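## Task

Find the LC plug in the sixth column counting from the left, sixth block counting from the top, third hole counting from the top; it is not latched, so press it in until it clicks into its latch. Every other fibre is live and must stay plugged in and latched. No fibre, including this plug's own, may be kinked. The robot must not tip over or be left leaning.

## Robot and tools

ROBOT. A TidyBot++: a wheeled base (0.54 m long, 0.50 m wide, 0.38 m tall) on four driven casters, with a single seven-joint Kinova arm and a two-finger Robotiq gripper. The shoulder sits 0.12 m ahead of the base centre, 0.68 m above the floor. Segments: upper arm 0.42 m, forearm 0.31 m, wrist-to-hand-point 0.31 m. The arm begins folded with the hand facing down. Cameras: base_camera (fixed on the base, looking ahead) and wrist_camera (looks along the hand).

FRAMES. Base frame: origin on the floor beneath the base centre, x ahead, y to the left, z upward, metres. hand_pose is reported in it: the point halfway between the finger pads, as x, y, z then quaternion qw, qx, qy, qz; the hand's z axis runs out along the fingers, and the fingers open along its y axis. Odometry frame: where the base frame was at scene start; base_odometry (x, y, heading in rad, left positive, -3.142 to 3.142) counts wheel turns only, so slip shows as travel. base_tilt gives forward and right lean in degrees.

TOOL move. One action per call. Action keys: base, joints, target, speeds; plus cameras and blocking.
- base: an object with any of translate_m (forward positive, -2 to 2 m), strafe_m (left positive, -2 to 2 m), rotate_rad (counter-clockwise seen from above positive, -6.3 to 6.3 rad). These are offsets from where the base is, measured along its axes at the start of the command, not poses.
- joints: absolute joint angles by name, in rad: joint_1_rad (whole arm about vertical; positive is clockwise from above, the reverse of heading), joint_2_rad (shoulder, -2.249 to 2.249, 0 = upper arm vertical, positive leans forward), joint_3_rad (upper-arm twist), joint_4_rad (elbow, -2.579 to 2.579, 0 = straight), joint_5_rad (forearm twist), joint_6_rad (wrist bend, -2.099 to 2.099), joint_7_rad (hand twist; 1.57 with hand down puts fingers opening left/right). Joints 1, 3, 5, 7 are unlimited but go the short way, so send steps under half a turn. gripper_pos from 0 (open, about 85 mm gap) to 1 (closed, strong squeeze). Done tolerances: about 0.039 rad for joints 1-4, 0.095 for 5-7, 0.03 for the gripper.
- target: one list of seven numbers [x, y, z, qw, qx, qy, qz], an absolute hand pose in the base frame (metres), same form as hand_pose. With target, joints may only contain gripper_pos. The controller solves the joints itself, may swing the elbow, curve and overshoot. Done means within 10 mm and 2 degrees; usually it ends off_target by up to about 3 cm. To correct, add (wanted minus measured) to the last target. To hold still, resend hand_target, not hand_pose.
- speeds: caps for this action only: translate_m and strafe_m 0.05-0.5 m/s (give one value if both are used), rotate_rad 0.1-1.57 rad/s.
- cameras: list of base_camera, wrist_camera or all; [] for none. blocking: true (default) waits until everything rests; false returns in about 0.5 s while motion continues. A move with no action just reports state.

Other tools: wait(seconds 0-10, cameras) lets time pass and reports; stop(cameras) brakes all running motions (they say stopped and may keep pressing); zoom_image(camera, region [x0, y0, x1, y1] in pixels, at most 504 x 504) enlarges part of the latest image; read_manual gives licence texts only; finished_scene(scene) ends the current scene, giving its number, and cannot be undone. The plug must stay latched afterwards.

RESULTS. base_status, joint_status, hand_status: done, moving, off_target (rested away from target, maybe still pushing), not_followed (a check withheld the targets; joint command not followed or pose unreachable, with a cause for self-collision), contact_stop or time_out (an unplanned stop; later calls in that reply are skipped), torque_fault (arm frozen 10 s), limit_stop_at_motor_heat. A hand target out of reach wanders up to 10 s then time_out. motor_effort gives percent of maximum per motor with the peak of the last action in brackets. ARM HIT means the arm struck the base or itself. MOTOR HOT warns of heating; an OVER-TEMPERATURE FAULT makes the arm sag for 30-60 s. on_its_own lists uncommanded behaviour. pictures names the images in order. A refused call (out-of-range value) cancels later move/wait/finished_scene calls in the reply; an unknown key only invalidates that call.

CAUTIONS. The arm does not avoid obstacles and keeps pushing into whatever it hits; no check keeps it off the base. Approach the plug slowly in small steps, watch motor_effort and the wrist_camera, and push only as hard as latching needs. Avoid snagging fibres or other plugs, and never pull. A push by a raised or stretched arm, catching the arm while driving, or swinging it out sideways can tilt or topple the robot; back off to right a lean. Friction can leave joints slightly short; small repeated steps accumulate. hand_pose can be 1-2 cm off; trust images. Avoid slams, hard hits, drops and excessive force on the gripper. Torque sensor limits: 104.5 N m for joints 1-4, 51.3 for 5-7.

Each tool is called after "Call:" as name(argument=value, ...), one argument or row to a line, values as JSON.

## Session

Call:
move(
)

Scene clock: 0.00 s.
base_odometry: x=+0.000 y=+0.000 heading=+0.000
base_tilt: forward=+0.1 right=+0.0
base_status: not commanded
joint_positions: joint_1_rad=-0.016 joint_2_rad=-0.360 joint_3_rad=+3.155 joint_4_rad=-2.502 joint_5_rad=+0.018 joint_6_rad=-0.892 joint_7_rad=+1.619 gripper_pos=+0.000
joint_status: not commanded
motor_effort: joint_1_rad=+1 joint_2_rad=-1 joint_3_rad=+1 joint_4_rad=+16 joint_5_rad=+0 joint_6_rad=+0 joint_7_rad=-1
hand_pose: x=+0.2687 y=-0.0020 z=+0.5961 quat_wxyz=(+0.006, +0.998, +0.031, +0.054) (m; base frame)
hand_target: x=+0.2678 y=-0.0020 z=+0.5955 quat_wxyz=(+0.006, +0.998, +0.031, +0.053) (m; base frame)
hand_status: not commanded
pictures: base_camera, wrist_camera

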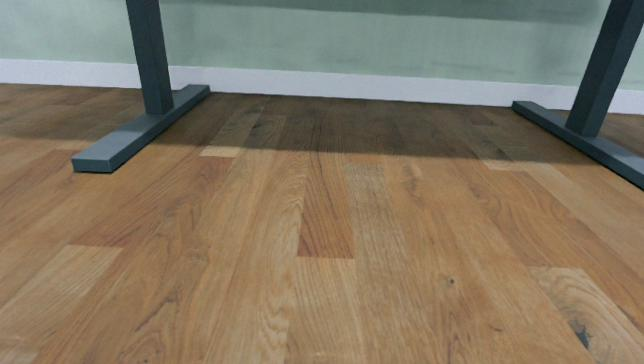

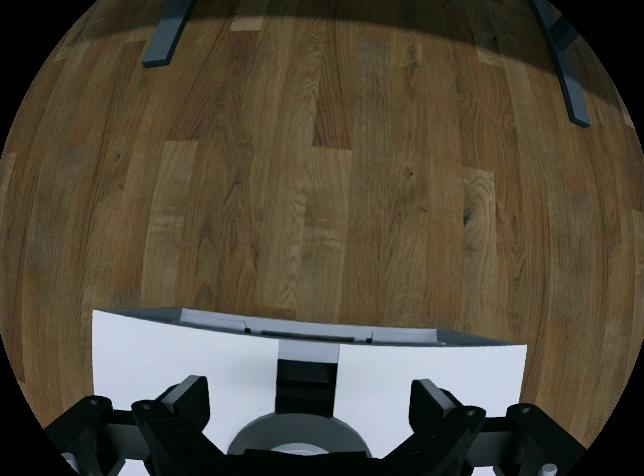

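Call:
move(
  joints={"joint_6_rad":0.57},
)

Scene clock: 20.00 s.
move: done
base_odometry: x=+0.000 y=+0.000 heading=+0.000
base_tilt: forward=+0.1 right=+0.0
base_status: not commanded
joint_positions: joint_1_rad=-0.016 joint_2_rad=-0.360 joint_3_rad=+3.155 joint_4_rad=-2.499 joint_5_rad=+0.018 joint_6_rad=+0.494 joint_7_rad=+1.619 gripper_pos=+0.000
joint_status: all done
motor_effort: joint_1_rad=+0(1) joint_2_rad=-6(7) joint_3_rad=+1(1) joint_4_rad=+20(21) joint_5_rad=+0(1) joint_6_rad=+8(9) joint_7_rad=-1(2)
hand_pose: x=+0.5463 y=+0.0046 z=+0.8834 quat_wxyz=(+0.016, +0.732, +0.026, +0.680) (m; base frame)
hand_target: x=+0.5463 y=+0.0049 z=+0.9039 quat_wxyz=(+0.016, +0.708, +0.025, +0.706) (m; base frame)
hand_status: not commanded
pictures: base_camera, wrist_camera
camera_calibration:
wrist_camera: T_world_to_cam=[[-0.00341775, -0.996929, 0.0782339, -0.0694499], [-0.0462029, -0.0779934, -0.995883, 0.967763], [0.998926, -0.0070183, -0.0457944, -0.369527], [0, 0, 0, 1]] pos_world=[0.413606, 0.00364905, 0.95229]

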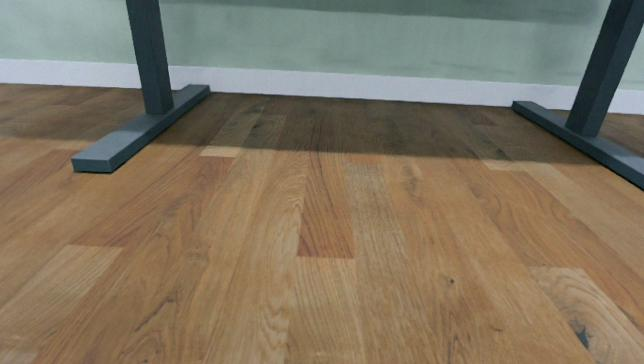

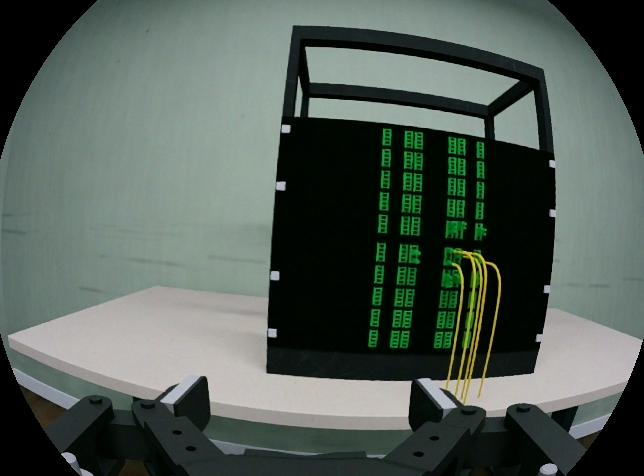

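Call:
zoom_image(
  camera="wrist_camera",
  region=[340, 110, 560, 370],
)

Call:
zoom_image(
  camera="wrist_camera",
  region=[400, 210, 520, 300],
)

Scaled by 1.938.

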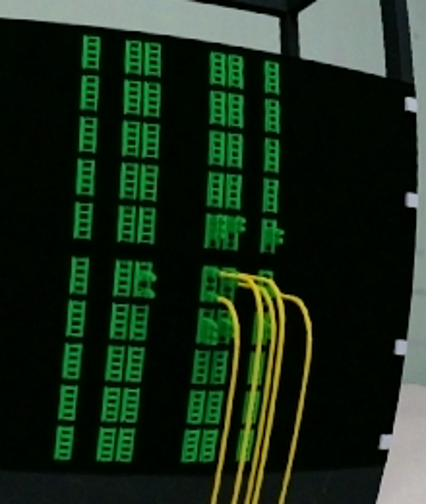

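Scaled by 4.200.

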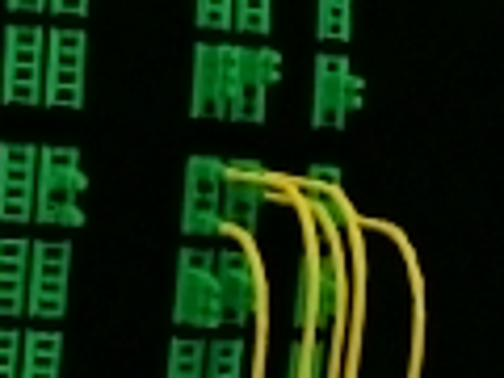

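Call:
move(
  base={"strafe_m":-0.24,"translate_m":0.15},
  joints={"joint_6_rad":0.64},
)

Call:
zoom_image(
  camera="wrist_camera",
  region=[200, 130, 450, 330],
)

Scene clock: 69.13 s.
move: done
base_odometry: x=+0.150 y=-0.240 heading=+0.001
base_tilt: forward=+0.1 right=+0.0
base_status: done
joint_positions: joint_1_rad=-0.016 joint_2_rad=-0.360 joint_3_rad=+3.155 joint_4_rad=-2.499 joint_5_rad=+0.018 joint_6_rad=+0.576 joint_7_rad=+1.619 gripper_pos=+0.000
joint_status: all done
motor_effort: joint_1_rad=+0(2) joint_2_rad=-6(8) joint_3_rad=+1(2) joint_4_rad=+20(22) joint_5_rad=+0(1) joint_6_rad=+9(10) joint_7_rad=-1(2)
hand_pose: x=+0.5473 y=+0.0049 z=+0.9088 quat_wxyz=(+0.016, +0.704, +0.025, +0.710) (m; base frame)
hand_target: x=+0.5456 y=+0.0051 z=+0.9257 quat_wxyz=(+0.016, +0.683, +0.025, +0.730) (m; base frame)
hand_status: not commanded
pictures: base_camera, wrist_camera
camera_calibration:
wrist_camera: T_world_to_cam=[[-0.00897897, -0.997019, 0.0766374, -0.066703], [0.0352774, -0.0769086, -0.996414, 0.94908], [0.999337, -0.0062432, 0.0358628, -0.443745], [0, 0, 0, 1]] pos_world=[0.409371, 0.0037179, 0.966702]

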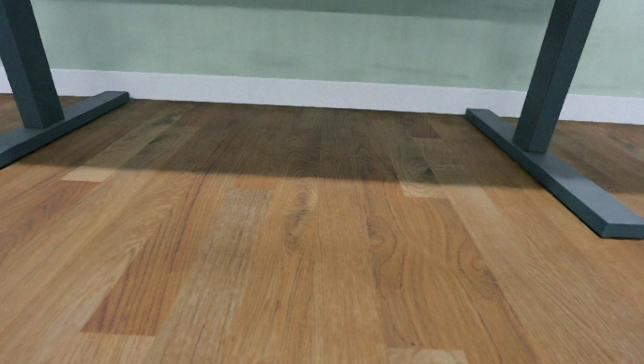

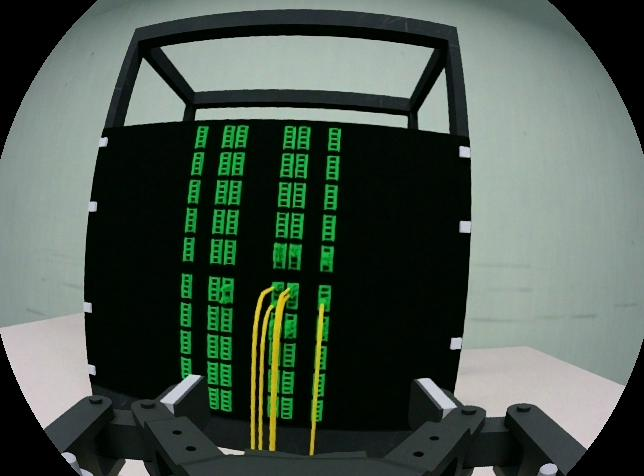

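Scaled by 2.016.

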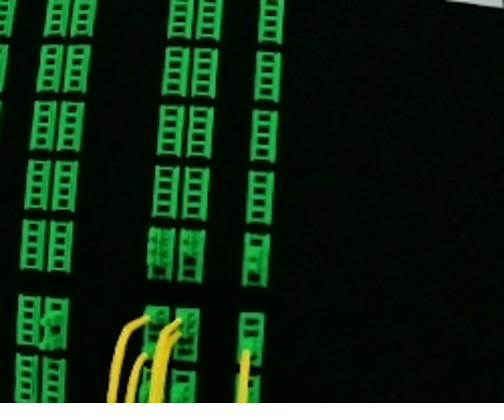

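Call:
zoom_image(
  camera="wrist_camera",
  region=[260, 235, 350, 315],
)

Call:
zoom_image(
  camera="wrist_camera",
  region=[300, 280, 350, 330],
)

Scaled by 5.600.

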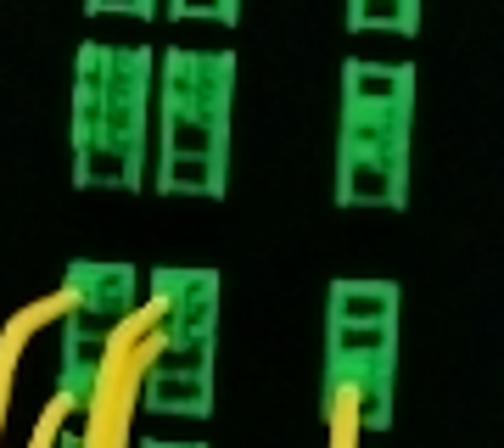

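Scaled by 10.080.

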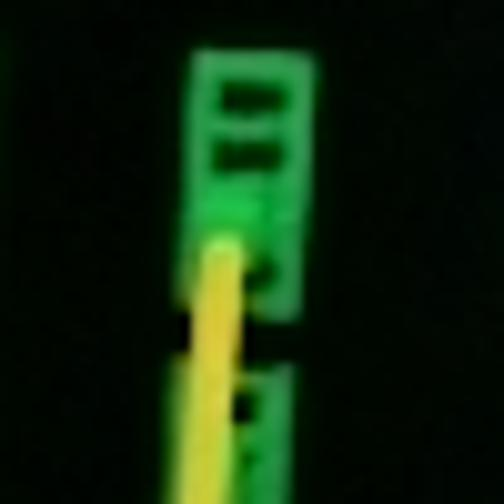

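Call:
move(
  base={"translate_m":0.1},
  joints={"joint_4_rad":-2.437,"joint_6_rad":0.575,"joint_7_rad":1.555,"gripper_pos":0.75},
)

Call:
zoom_image(
  camera="wrist_camera",
  region=[230, 220, 410, 400],
)

Call:
zoom_image(
  camera="wrist_camera",
  region=[290, 290, 350, 360],
)

Scene clock: 133.97 s.
move: done
base_odometry: x=+0.250 y=-0.240 heading=+0.001
base_tilt: forward=+0.1 right=+0.0
base_status: done
joint_positions: joint_1_rad=-0.016 joint_2_rad=-0.358 joint_3_rad=+3.155 joint_4_rad=-2.438 joint_5_rad=+0.018 joint_6_rad=+0.576 joint_7_rad=+1.601 gripper_pos=+0.750
joint_status: all done
motor_effort: joint_1_rad=+0(1) joint_2_rad=-6(9) joint_3_rad=+1(1) joint_4_rad=+21(22) joint_5_rad=+0(1) joint_6_rad=+8(10) joint_7_rad=-2(2)
hand_pose: x=+0.5568 y=+0.0047 z=+0.9438 quat_wxyz=(+0.010, +0.683, +0.018, +0.730) (m; base frame)
hand_target: x=+0.5564 y=+0.0047 z=+0.9445 quat_wxyz=(-0.007, +0.682, +0.003, +0.731) (m; base frame)
hand_status: not commanded
pictures: base_camera, wrist_camera
camera_calibration:
wrist_camera: T_world_to_cam=[[-0.0125641, -0.998283, 0.0572105, -0.0490899], [0.0946188, -0.0581452, -0.993814, 0.947991], [0.995434, -0.00707316, 0.0951869, -0.508312], [0, 0, 0, 1]] pos_world=[0.415676, 0.00252019, 0.99332]

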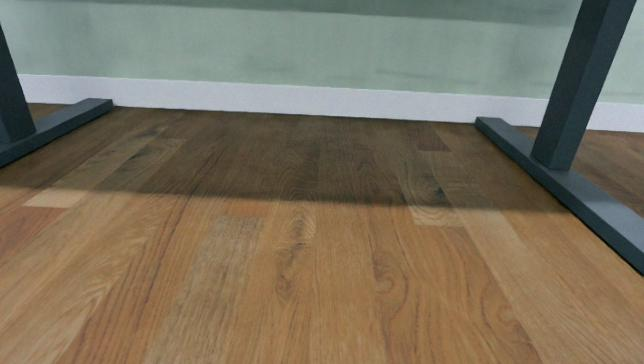

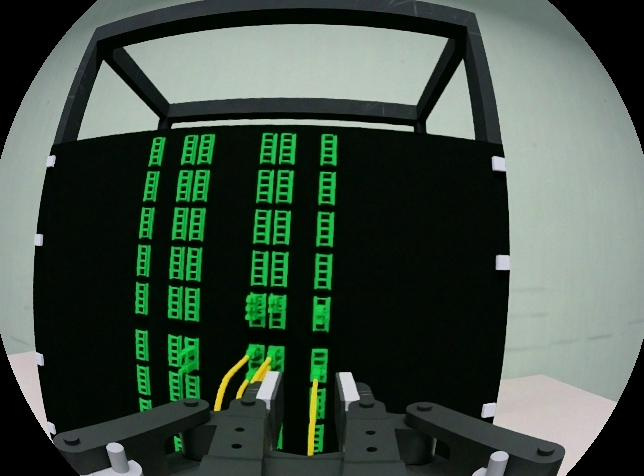

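Scaled by 2.800.

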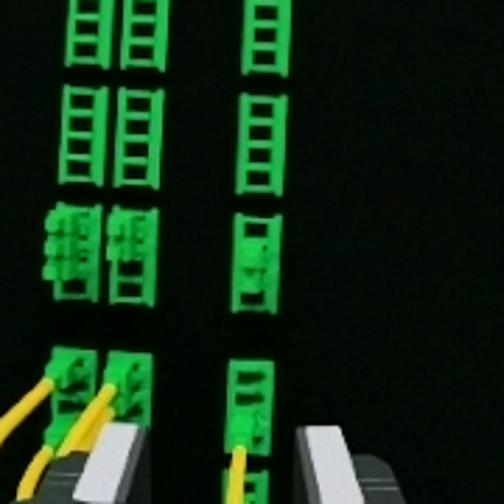

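Scaled by 7.200.

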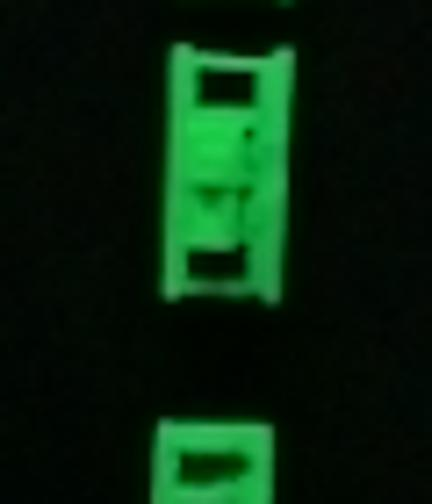

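Call:
move(
  joints={"joint_6_rad":0.505,"joint_7_rad":1.5},
)

Call:
zoom_image(
  camera="wrist_camera",
  region=[230, 220, 410, 400],
)

Scene clock: 146.20 s.
move: done
base_odometry: x=+0.250 y=-0.240 heading=+0.001
base_tilt: forward=+0.1 right=+0.0
base_status: not commanded
joint_positions: joint_1_rad=-0.016 joint_2_rad=-0.358 joint_3_rad=+3.155 joint_4_rad=-2.437 joint_5_rad=+0.018 joint_6_rad=+0.531 joint_7_rad=+1.545 gripper_pos=+0.750
joint_status: all done
motor_effort: joint_1_rad=+0(1) joint_2_rad=-6(7) joint_3_rad=+1(1) joint_4_rad=+21(22) joint_5_rad=+0(1) joint_6_rad=+8(10) joint_7_rad=-1(2)
hand_pose: x=+0.5574 y=+0.0046 z=+0.9300 quat_wxyz=(-0.010, +0.699, -0.001, +0.715) (m; base frame)
hand_target: x=+0.5572 y=+0.0045 z=+0.9228 quat_wxyz=(-0.026, +0.707, -0.017, +0.706) (m; base frame)
hand_status: not commanded
pictures: base_camera, wrist_camera
camera_calibration:
wrist_camera: T_world_to_cam=[[-0.00918551, -0.999954, 0.0029294, 0.000172918], [0.0496856, -0.00338231, -0.998759, 0.963627], [0.998723, -0.00902857, 0.0497144, -0.467185], [0, 0, 0, 1]] pos_world=[0.418711, -0.000785816, 0.985657]

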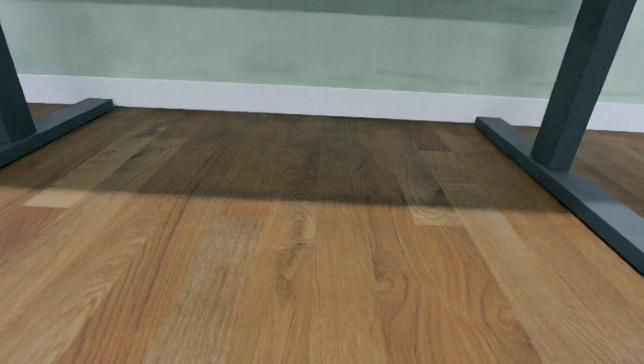

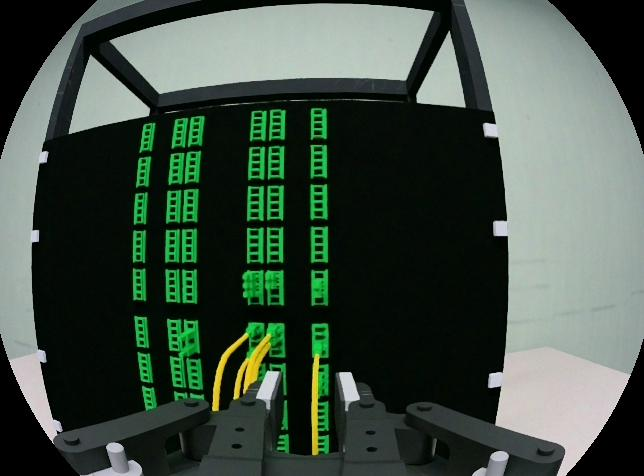

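Scaled by 2.800.

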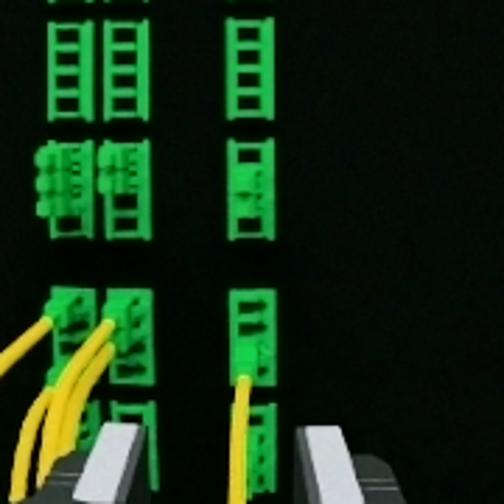

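Call:
move(
  base={"translate_m":0.05,"strafe_m":-0.003},
  speeds={"translate_m":0.06},
  joints={"gripper_pos":0.82},
  cameras=["wrist_camera"],
)

Call:
zoom_image(
  camera="wrist_camera",
  region=[230, 270, 400, 440],
)

Scene clock: 176.97 s.
move: done
base_odometry: x=+0.300 y=-0.243 heading=+0.001
base_tilt: forward=+0.1 right=+0.0
base_status: done
joint_positions: joint_1_rad=-0.016 joint_2_rad=-0.358 joint_3_rad=+3.155 joint_4_rad=-2.437 joint_5_rad=+0.018 joint_6_rad=+0.531 joint_7_rad=+1.545 gripper_pos=+0.820
joint_status: all done
motor_effort: joint_1_rad=+0(1) joint_2_rad=-7(10) joint_3_rad=+1(2) joint_4_rad=+21(22) joint_5_rad=+0(1) joint_6_rad=+8(9) joint_7_rad=+0(2)
hand_pose: x=+0.5574 y=+0.0046 z=+0.9300 quat_wxyz=(-0.010, +0.699, -0.001, +0.715) (m; base frame)
hand_target: x=+0.5572 y=+0.0045 z=+0.9228 quat_wxyz=(-0.026, +0.707, -0.017, +0.706) (m; base frame)
hand_status: not commanded
pictures: wrist_camera
camera_calibration:
wrist_camera: T_world_to_cam=[[-0.00918551, -0.999954, 0.0029294, 0.000172918], [0.0496856, -0.00338231, -0.998759, 0.963627], [0.998723, -0.00902857, 0.0497144, -0.467185], [0, 0, 0, 1]] pos_world=[0.418711, -0.000785816, 0.985657]

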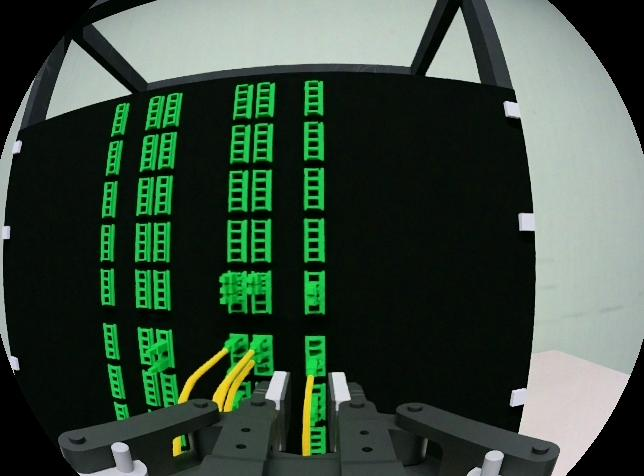

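Scaled by 2.965.

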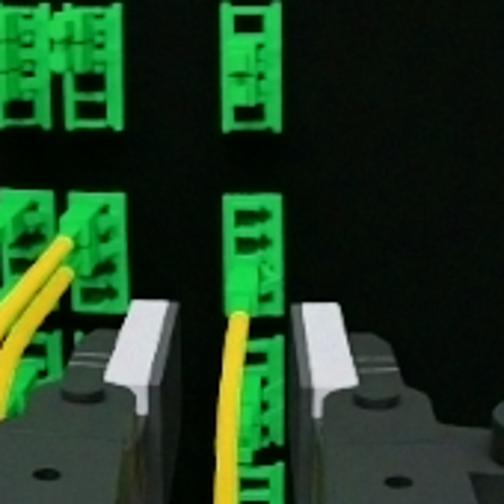

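Call:
zoom_image(
  camera="wrist_camera",
  region=[285, 325, 345, 385],
)

Call:
zoom_image(
  camera="wrist_camera",
  region=[210, 325, 280, 395],
)

Scaled by 8.400.

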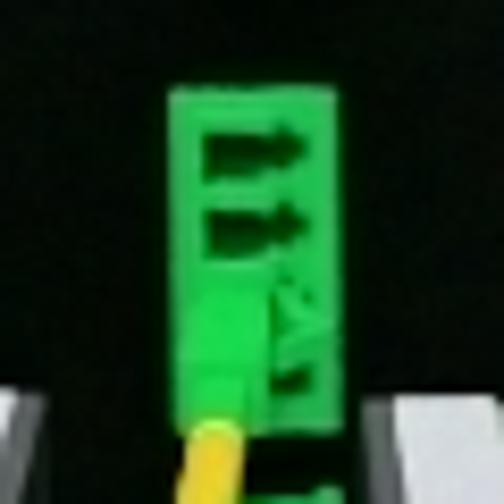

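Scaled by 7.200.

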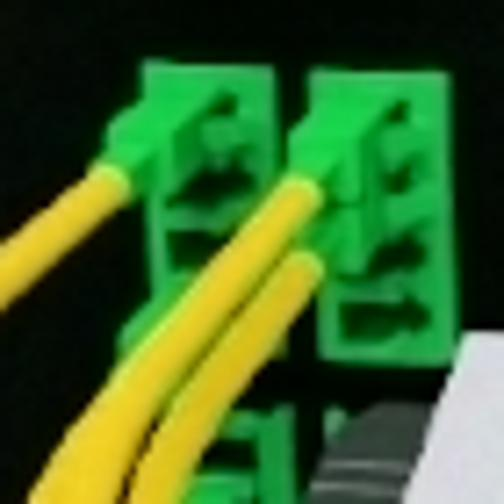

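Call:
move(
  base={"translate_m":0.033,"strafe_m":0.001},
  speeds={"translate_m":0.05},
  cameras=["wrist_camera"],
)

Call:
zoom_image(
  camera="wrist_camera",
  region=[250, 310, 370, 430],
)

Call:
zoom_image(
  camera="wrist_camera",
  region=[275, 340, 345, 410],
)

Scene clock: 217.70 s.
move: done
base_odometry: x=+0.334 y=-0.242 heading=+0.001
base_tilt: forward=+0.1 right=+0.0
base_status: done
joint_positions: joint_1_rad=-0.016 joint_2_rad=-0.358 joint_3_rad=+3.155 joint_4_rad=-2.437 joint_5_rad=+0.018 joint_6_rad=+0.531 joint_7_rad=+1.545 gripper_pos=+0.820
joint_status: not commanded
motor_effort: joint_1_rad=+0(1) joint_2_rad=-7(10) joint_3_rad=+0(1) joint_4_rad=+21(21) joint_5_rad=+0(1) joint_6_rad=+9(9) joint_7_rad=+0(2)
hand_pose: x=+0.5574 y=+0.0046 z=+0.9300 quat_wxyz=(-0.010, +0.699, -0.001, +0.715) (m; base frame)
hand_target: x=+0.5572 y=+0.0045 z=+0.9228 quat_wxyz=(-0.026, +0.707, -0.017, +0.706) (m; base frame)
hand_status: not commanded
pictures: wrist_camera
camera_calibration:
wrist_camera: T_world_to_cam=[[-0.00918551, -0.999954, 0.0029294, 0.000172918], [0.0496856, -0.00338231, -0.998759, 0.963627], [0.998723, -0.00902857, 0.0497144, -0.467185], [0, 0, 0, 1]] pos_world=[0.418711, -0.000785816, 0.985657]

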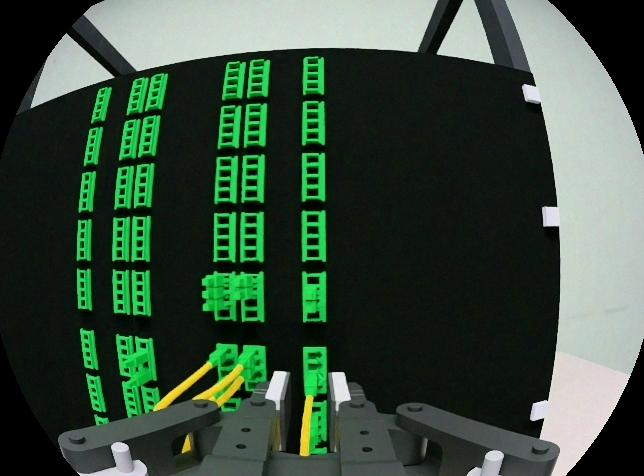

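Scaled by 4.200.

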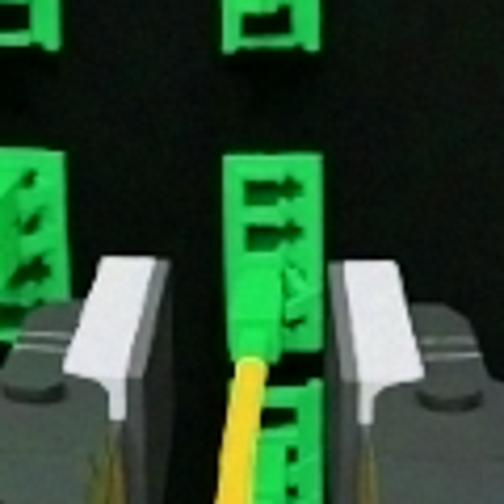

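Scaled by 7.200.

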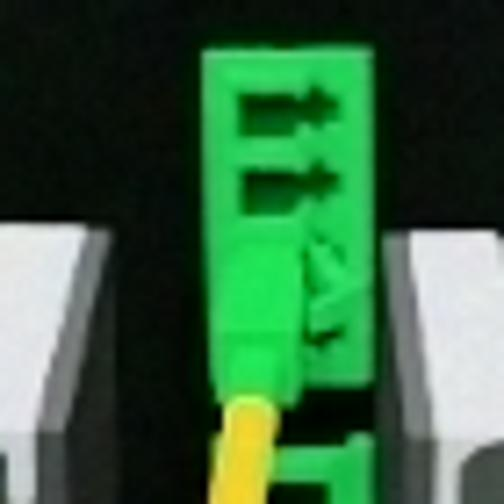

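Call:
move(
  base={"translate_m":0.006},
  speeds={"translate_m":0.05},
  joints={"gripper_pos":0.89},
  cameras=[],
)

Call:
move(
  joints={"gripper_pos":0.93},
  cameras=["wrist_camera"],
)

Call:
zoom_image(
  camera="wrist_camera",
  region=[275, 340, 345, 410],
)

Scene clock: 231.40 s.
move: done
base_odometry: x=+0.340 y=-0.242 heading=+0.001
base_tilt: forward=+0.1 right=+0.0
base_status: done
joint_positions: joint_1_rad=-0.016 joint_2_rad=-0.358 joint_3_rad=+3.155 joint_4_rad=-2.437 joint_5_rad=+0.018 joint_6_rad=+0.531 joint_7_rad=+1.545 gripper_pos=+0.890
joint_status: all done
motor_effort: joint_1_rad=+0(1) joint_2_rad=-7(9) joint_3_rad=+1(1) joint_4_rad=+21(21) joint_5_rad=+0(1) joint_6_rad=+8(9) joint_7_rad=-1(1)
hand_pose: x=+0.5575 y=+0.0046 z=+0.9300 quat_wxyz=(-0.010, +0.699, -0.001, +0.715) (m; base frame)
hand_target: x=+0.5572 y=+0.0045 z=+0.9228 quat_wxyz=(-0.026, +0.707, -0.017, +0.706) (m; base frame)
hand_status: not commanded
pictures: none
No camera images: "cameras" was empty.

Scene clock: 231.83 s.
move: done
base_odometry: x=+0.340 y=-0.242 heading=+0.001
base_tilt: forward=+0.1 right=+0.0
base_status: not commanded
joint_positions: joint_1_rad=-0.016 joint_2_rad=-0.358 joint_3_rad=+3.155 joint_4_rad=-2.437 joint_5_rad=+0.018 joint_6_rad=+0.531 joint_7_rad=+1.545 gripper_pos=+0.930
joint_status: all done
motor_effort: joint_1_rad=+0(1) joint_2_rad=-7(7) joint_3_rad=+1(1) joint_4_rad=+21(21) joint_5_rad=+0(1) joint_6_rad=+8(9) joint_7_rad=-1(2)
hand_pose: x=+0.5575 y=+0.0046 z=+0.9300 quat_wxyz=(-0.010, +0.699, -0.001, +0.715) (m; base frame)
hand_target: x=+0.5572 y=+0.0045 z=+0.9228 quat_wxyz=(-0.026, +0.707, -0.017, +0.706) (m; base frame)
hand_status: not commanded
pictures: wrist_camera
camera_calibration:
wrist_camera: T_world_to_cam=[[-0.00918545, -0.999954, 0.00293316, 0.000170576], [0.0495683, -0.003385, -0.998765, 0.963652], [0.998728, -0.00902871, 0.049597, -0.467129], [0, 0, 0, 1]] pos_world=[0.41877, -0.00078504, 0.98563]

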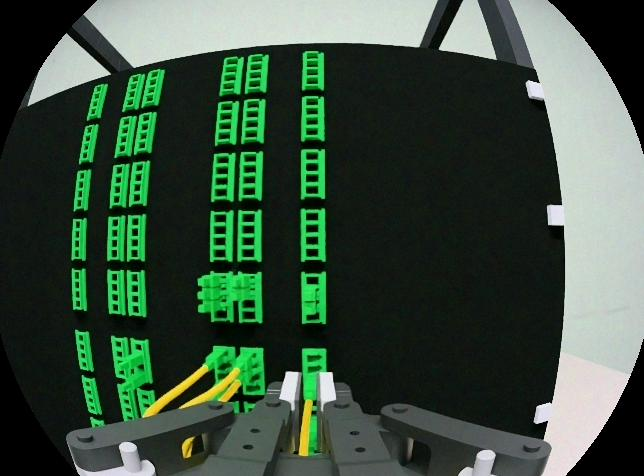

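Scaled by 7.200.

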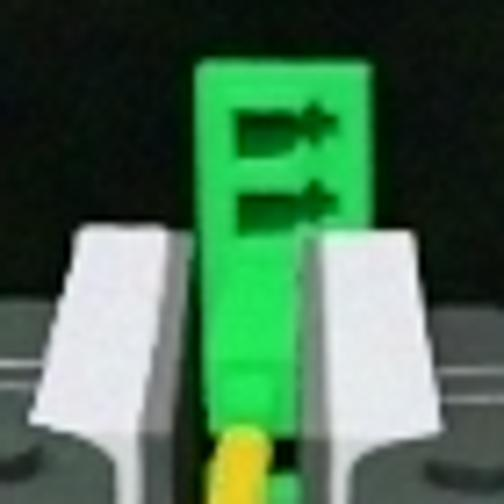

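Call:
move(
  joints={"gripper_pos":0.96},
  cameras=["wrist_camera"],
)

Call:
zoom_image(
  camera="wrist_camera",
  region=[275, 340, 345, 410],
)

Scene clock: 240.57 s.
move: done
base_odometry: x=+0.340 y=-0.242 heading=+0.001
base_tilt: forward=+0.1 right=+0.0
base_status: not commanded
joint_positions: joint_1_rad=-0.016 joint_2_rad=-0.358 joint_3_rad=+3.155 joint_4_rad=-2.437 joint_5_rad=+0.018 joint_6_rad=+0.531 joint_7_rad=+1.545 gripper_pos=+0.960
joint_status: all done
motor_effort: joint_1_rad=+0(0) joint_2_rad=-6(7) joint_3_rad=+1(1) joint_4_rad=+21(21) joint_5_rad=-1(1) joint_6_rad=+8(9) joint_7_rad=-1(1)
hand_pose: x=+0.5575 y=+0.0046 z=+0.9300 quat_wxyz=(-0.010, +0.699, -0.001, +0.715) (m; base frame)
hand_target: x=+0.5572 y=+0.0045 z=+0.9228 quat_wxyz=(-0.026, +0.707, -0.017, +0.706) (m; base frame)
hand_status: not commanded
pictures: wrist_camera
camera_calibration:
wrist_camera: T_world_to_cam=[[-0.00918545, -0.999954, 0.00293316, 0.000170576], [0.0495683, -0.003385, -0.998765, 0.963652], [0.998728, -0.00902871, 0.049597, -0.467129], [0, 0, 0, 1]] pos_world=[0.41877, -0.00078504, 0.98563]

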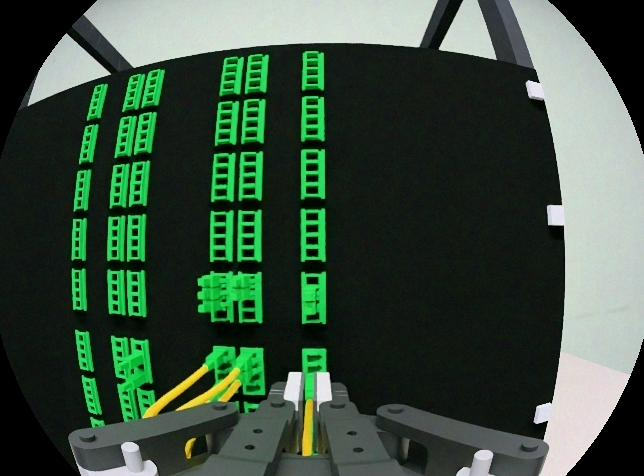

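Scaled by 7.200.

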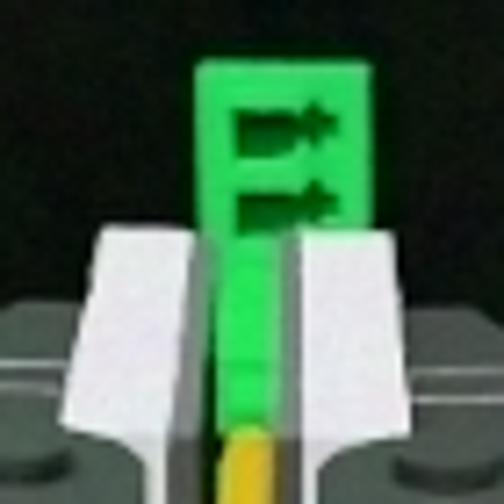

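Call:
move(
  base={"translate_m":0.004},
  speeds={"translate_m":0.05},
  cameras=["wrist_camera"],
)

Call:
zoom_image(
  camera="wrist_camera",
  region=[275, 340, 345, 410],
)

Call:
move(
  base={"translate_m":0.004},
  speeds={"translate_m":0.05},
  cameras=["wrist_camera"],
)

Call:
zoom_image(
  camera="wrist_camera",
  region=[275, 340, 345, 410],
)

Scene clock: 254.80 s.
move: done
base_odometry: x=+0.344 y=-0.242 heading=+0.001
base_tilt: forward=+0.1 right=+0.0
base_status: done
joint_positions: joint_1_rad=-0.016 joint_2_rad=-0.358 joint_3_rad=+3.155 joint_4_rad=-2.437 joint_5_rad=+0.018 joint_6_rad=+0.531 joint_7_rad=+1.545 gripper_pos=+0.960
joint_status: not commanded
motor_effort: joint_1_rad=+0(1) joint_2_rad=-7(10) joint_3_rad=+1(1) joint_4_rad=+21(21) joint_5_rad=-1(1) joint_6_rad=+9(9) joint_7_rad=-1(2)
hand_pose: x=+0.5575 y=+0.0046 z=+0.9299 quat_wxyz=(-0.010, +0.699, -0.001, +0.715) (m; base frame)
hand_target: x=+0.5572 y=+0.0045 z=+0.9228 quat_wxyz=(-0.026, +0.707, -0.017, +0.706) (m; base frame)
hand_status: not commanded
pictures: wrist_camera
camera_calibration:
wrist_camera: T_world_to_cam=[[-0.00918524, -0.999954, 0.00293655, 0.000168357], [0.0494509, -0.00338732, -0.998771, 0.963674], [0.998734, -0.00902874, 0.0494797, -0.467062], [0, 0, 0, 1]] pos_world=[0.418817, -0.000784358, 0.985599]

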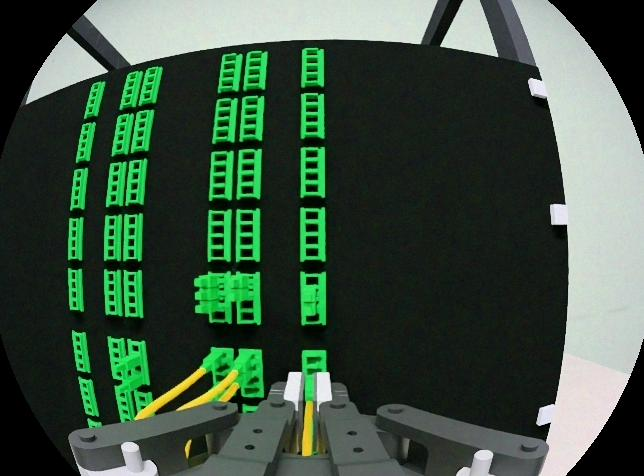

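Scaled by 7.200.

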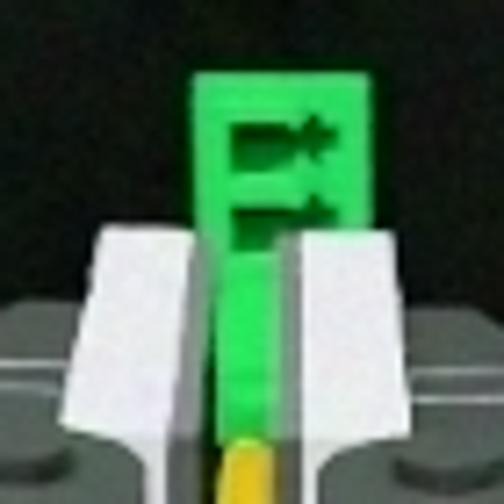

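Scene clock: 255.37 s.
move: done
base_odometry: x=+0.348 y=-0.242 heading=+0.000
base_tilt: forward=+0.1 right=+0.0
base_status: done
joint_positions: joint_1_rad=-0.016 joint_2_rad=-0.358 joint_3_rad=+3.155 joint_4_rad=-2.437 joint_5_rad=+0.018 joint_6_rad=+0.531 joint_7_rad=+1.545 gripper_pos=+0.960
joint_status: not commanded
motor_effort: joint_1_rad=+0(1) joint_2_rad=-7(10) joint_3_rad=+0(1) joint_4_rad=+21(21) joint_5_rad=+0(1) joint_6_rad=+8(9) joint_7_rad=+0(2)
hand_pose: x=+0.5575 y=+0.0046 z=+0.9299 quat_wxyz=(-0.010, +0.699, -0.001, +0.715) (m; base frame)
hand_target: x=+0.5572 y=+0.0045 z=+0.9228 quat_wxyz=(-0.026, +0.707, -0.017, +0.706) (m; base frame)
hand_status: not commanded
pictures: wrist_camera
camera_calibration:
wrist_camera: T_world_to_cam=[[-0.00918512, -0.999953, 0.00293919, 0.000166662], [0.0493628, -0.00338915, -0.998775, 0.963691], [0.998739, -0.00902879, 0.0493917, -0.467014], [0, 0, 0, 1]] pos_world=[0.418856, -0.000783823, 0.985577]

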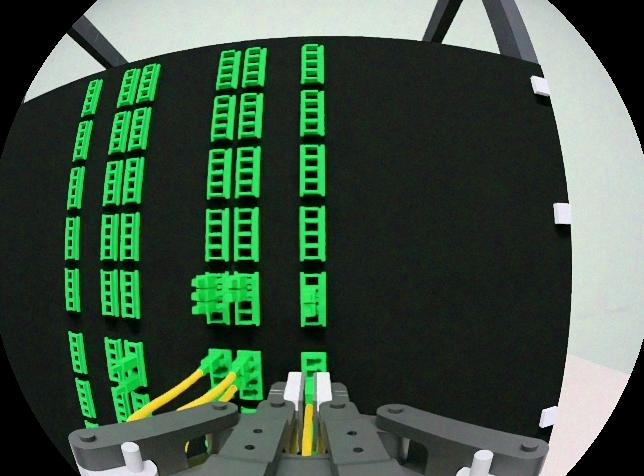

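Scaled by 7.200.

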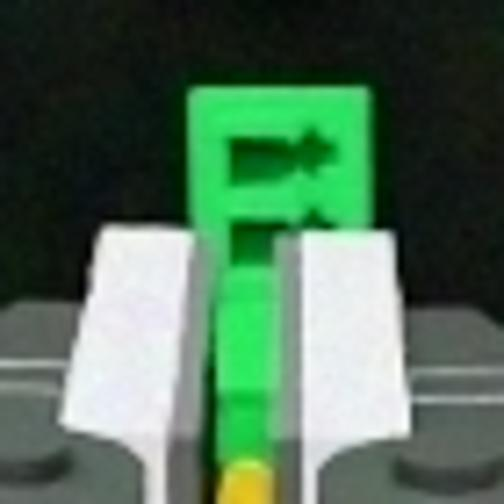

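Call:
move(
  base={"translate_m":0.004},
  speeds={"translate_m":0.05},
  cameras=["wrist_camera"],
)

Call:
zoom_image(
  camera="wrist_camera",
  region=[275, 340, 345, 410],
)

Call:
move(
  base={"translate_m":0.004},
  speeds={"translate_m":0.05},
  cameras=["wrist_camera"],
)

Call:
zoom_image(
  camera="wrist_camera",
  region=[275, 340, 345, 410],
)

Scene clock: 278.07 s.
move: done
base_odometry: x=+0.352 y=-0.242 heading=+0.000
base_tilt: forward=+0.1 right=+0.0
base_status: done
joint_positions: joint_1_rad=-0.016 joint_2_rad=-0.358 joint_3_rad=+3.155 joint_4_rad=-2.437 joint_5_rad=+0.018 joint_6_rad=+0.531 joint_7_rad=+1.545 gripper_pos=+0.960
joint_status: not commanded
motor_effort: joint_1_rad=+0(1) joint_2_rad=-7(10) joint_3_rad=+0(1) joint_4_rad=+21(22) joint_5_rad=+0(1) joint_6_rad=+9(9) joint_7_rad=-1(2)
hand_pose: x=+0.5576 y=+0.0046 z=+0.9299 quat_wxyz=(-0.010, +0.699, -0.001, +0.715) (m; base frame)
hand_target: x=+0.5572 y=+0.0045 z=+0.9228 quat_wxyz=(-0.026, +0.707, -0.017, +0.706) (m; base frame)
hand_status: not commanded
pictures: wrist_camera
camera_calibration:
wrist_camera: T_world_to_cam=[[-0.00918478, -0.999953, 0.0029422, 0.000164565], [0.0492454, -0.00339108, -0.998781, 0.963709], [0.998744, -0.00902869, 0.0492743, -0.466935], [0, 0, 0, 1]] pos_world=[0.418892, -0.000783235, 0.985542]

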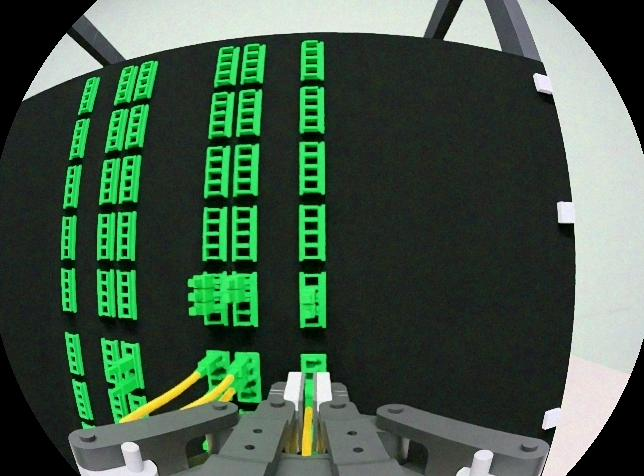

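Scaled by 7.200.

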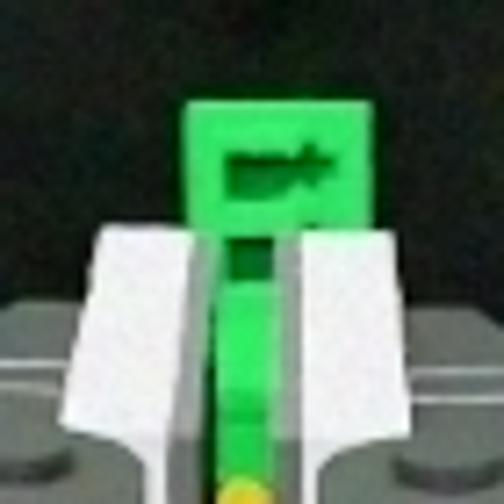

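Scene clock: 278.60 s.
move: done
base_odometry: x=+0.356 y=-0.242 heading=+0.000
base_tilt: forward=+0.1 right=+0.0
base_status: done
joint_positions: joint_1_rad=-0.016 joint_2_rad=-0.358 joint_3_rad=+3.155 joint_4_rad=-2.437 joint_5_rad=+0.018 joint_6_rad=+0.531 joint_7_rad=+1.545 gripper_pos=+0.960
joint_status: not commanded
motor_effort: joint_1_rad=+1(1) joint_2_rad=-6(7) joint_3_rad=+1(2) joint_4_rad=+21(23) joint_5_rad=-1(1) joint_6_rad=+9(9) joint_7_rad=+0(1)
hand_pose: x=+0.5574 y=+0.0046 z=+0.9302 quat_wxyz=(-0.010, +0.699, -0.001, +0.715) (m; base frame)
hand_target: x=+0.5572 y=+0.0045 z=+0.9228 quat_wxyz=(-0.026, +0.707, -0.017, +0.706) (m; base frame)
hand_status: not commanded
pictures: wrist_camera
camera_calibration:
wrist_camera: T_world_to_cam=[[-0.00918744, -0.999954, 0.00292373, 0.000177825], [0.0500085, -0.00337966, -0.998743, 0.963604], [0.998707, -0.00902968, 0.0500372, -0.467486], [0, 0, 0, 1]] pos_world=[0.418694, -0.000786775, 0.985784]

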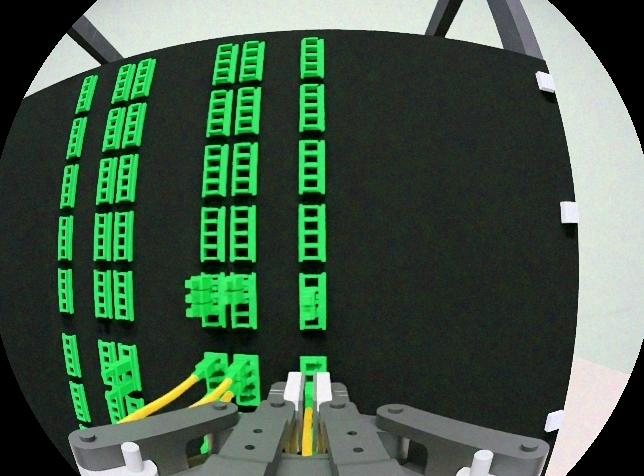

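Scaled by 7.200.

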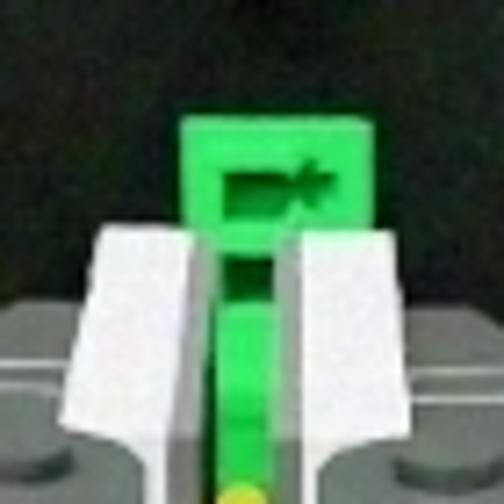

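Call:
move(
  base={"translate_m":0.003},
  speeds={"translate_m":0.05},
  cameras=["wrist_camera"],
)

Call:
zoom_image(
  camera="wrist_camera",
  region=[275, 340, 345, 410],
)

Call:
move(
  base={"translate_m":0.003},
  speeds={"translate_m":0.05},
  cameras=["wrist_camera"],
)

Call:
zoom_image(
  camera="wrist_camera",
  region=[275, 340, 345, 410],
)

Scene clock: 289.13 s.
move: done
base_odometry: x=+0.359 y=-0.242 heading=+0.000
base_tilt: forward=+0.1 right=+0.0
base_status: done
joint_positions: joint_1_rad=-0.016 joint_2_rad=-0.366 joint_3_rad=+3.155 joint_4_rad=-2.442 joint_5_rad=+0.018 joint_6_rad=+0.531 joint_7_rad=+1.545 gripper_pos=+0.960
joint_status: not commanded
motor_effort: joint_1_rad=+1(2) joint_2_rad=-4(7) joint_3_rad=+1(2) joint_4_rad=+23(26) joint_5_rad=-1(1) joint_6_rad=+10(11) joint_7_rad=-1(2)
hand_pose: x=+0.5547 y=+0.0046 z=+0.9308 quat_wxyz=(-0.010, +0.698, -0.001, +0.716) (m; base frame)
hand_target: x=+0.5572 y=+0.0045 z=+0.9228 quat_wxyz=(-0.026, +0.707, -0.017, +0.706) (m; base frame)
hand_status: not commanded
pictures: wrist_camera
camera_calibration:
wrist_camera: T_world_to_cam=[[-0.00917213, -0.999954, 0.00278103, 0.000253624], [0.0530892, -0.00326419, -0.998584, 0.962487], [0.998548, -0.0090115, 0.0531167, -0.467565], [0, 0, 0, 1]] pos_world=[0.41579, -0.000818112, 0.985959]

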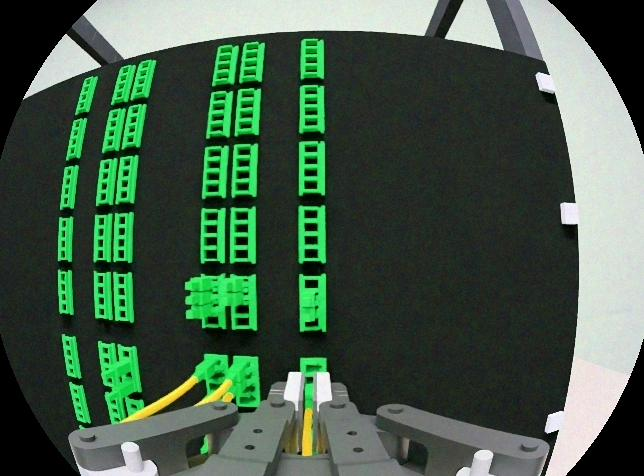

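Scaled by 7.200.

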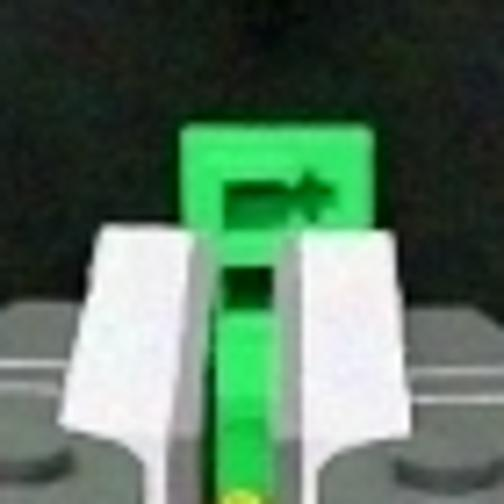

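Scene clock: 289.77 s.
move: done
base_odometry: x=+0.362 y=-0.242 heading=+0.000
base_tilt: forward=+0.1 right=+0.0
base_status: done
joint_positions: joint_1_rad=-0.016 joint_2_rad=-0.373 joint_3_rad=+3.155 joint_4_rad=-2.447 joint_5_rad=+0.018 joint_6_rad=+0.531 joint_7_rad=+1.545 gripper_pos=+0.960
joint_status: not commanded
motor_effort: joint_1_rad=+1(2) joint_2_rad=-3(5) joint_3_rad=+1(2) joint_4_rad=+24(27) joint_5_rad=-1(1) joint_6_rad=+9(10) joint_7_rad=-2(2)
hand_pose: x=+0.5523 y=+0.0046 z=+0.9308 quat_wxyz=(-0.010, +0.697, -0.001, +0.717) (m; base frame)
hand_target: x=+0.5572 y=+0.0045 z=+0.9228 quat_wxyz=(-0.026, +0.707, -0.017, +0.706) (m; base frame)
hand_status: not commanded
pictures: wrist_camera
camera_calibration:
wrist_camera: T_world_to_cam=[[-0.00915294, -0.999955, 0.00267395, 0.000305265], [0.0548492, -0.00317208, -0.99849, 0.961576], [0.998453, -0.00899245, 0.0548757, -0.466801], [0, 0, 0, 1]] pos_world=[0.41334, -0.000842239, 0.985739]

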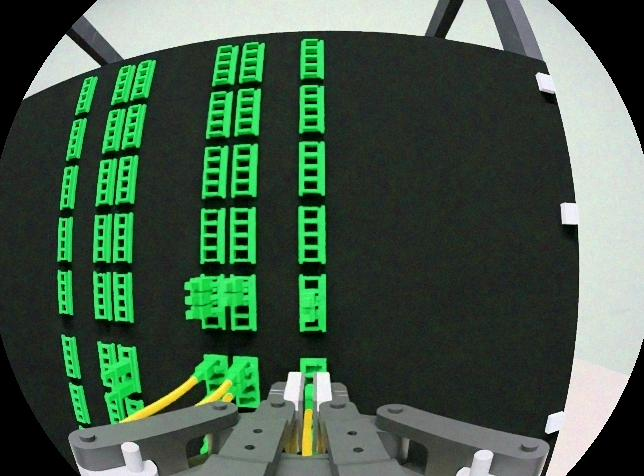

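Scaled by 7.200.

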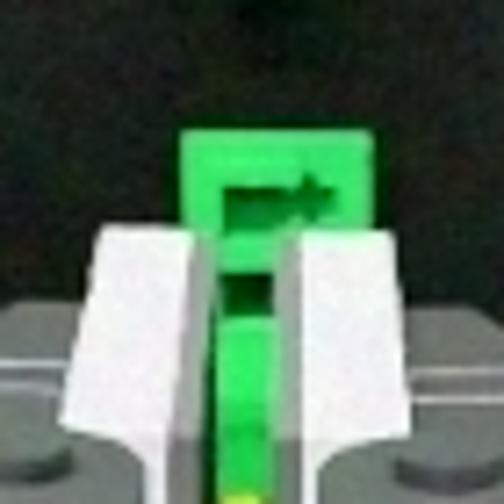

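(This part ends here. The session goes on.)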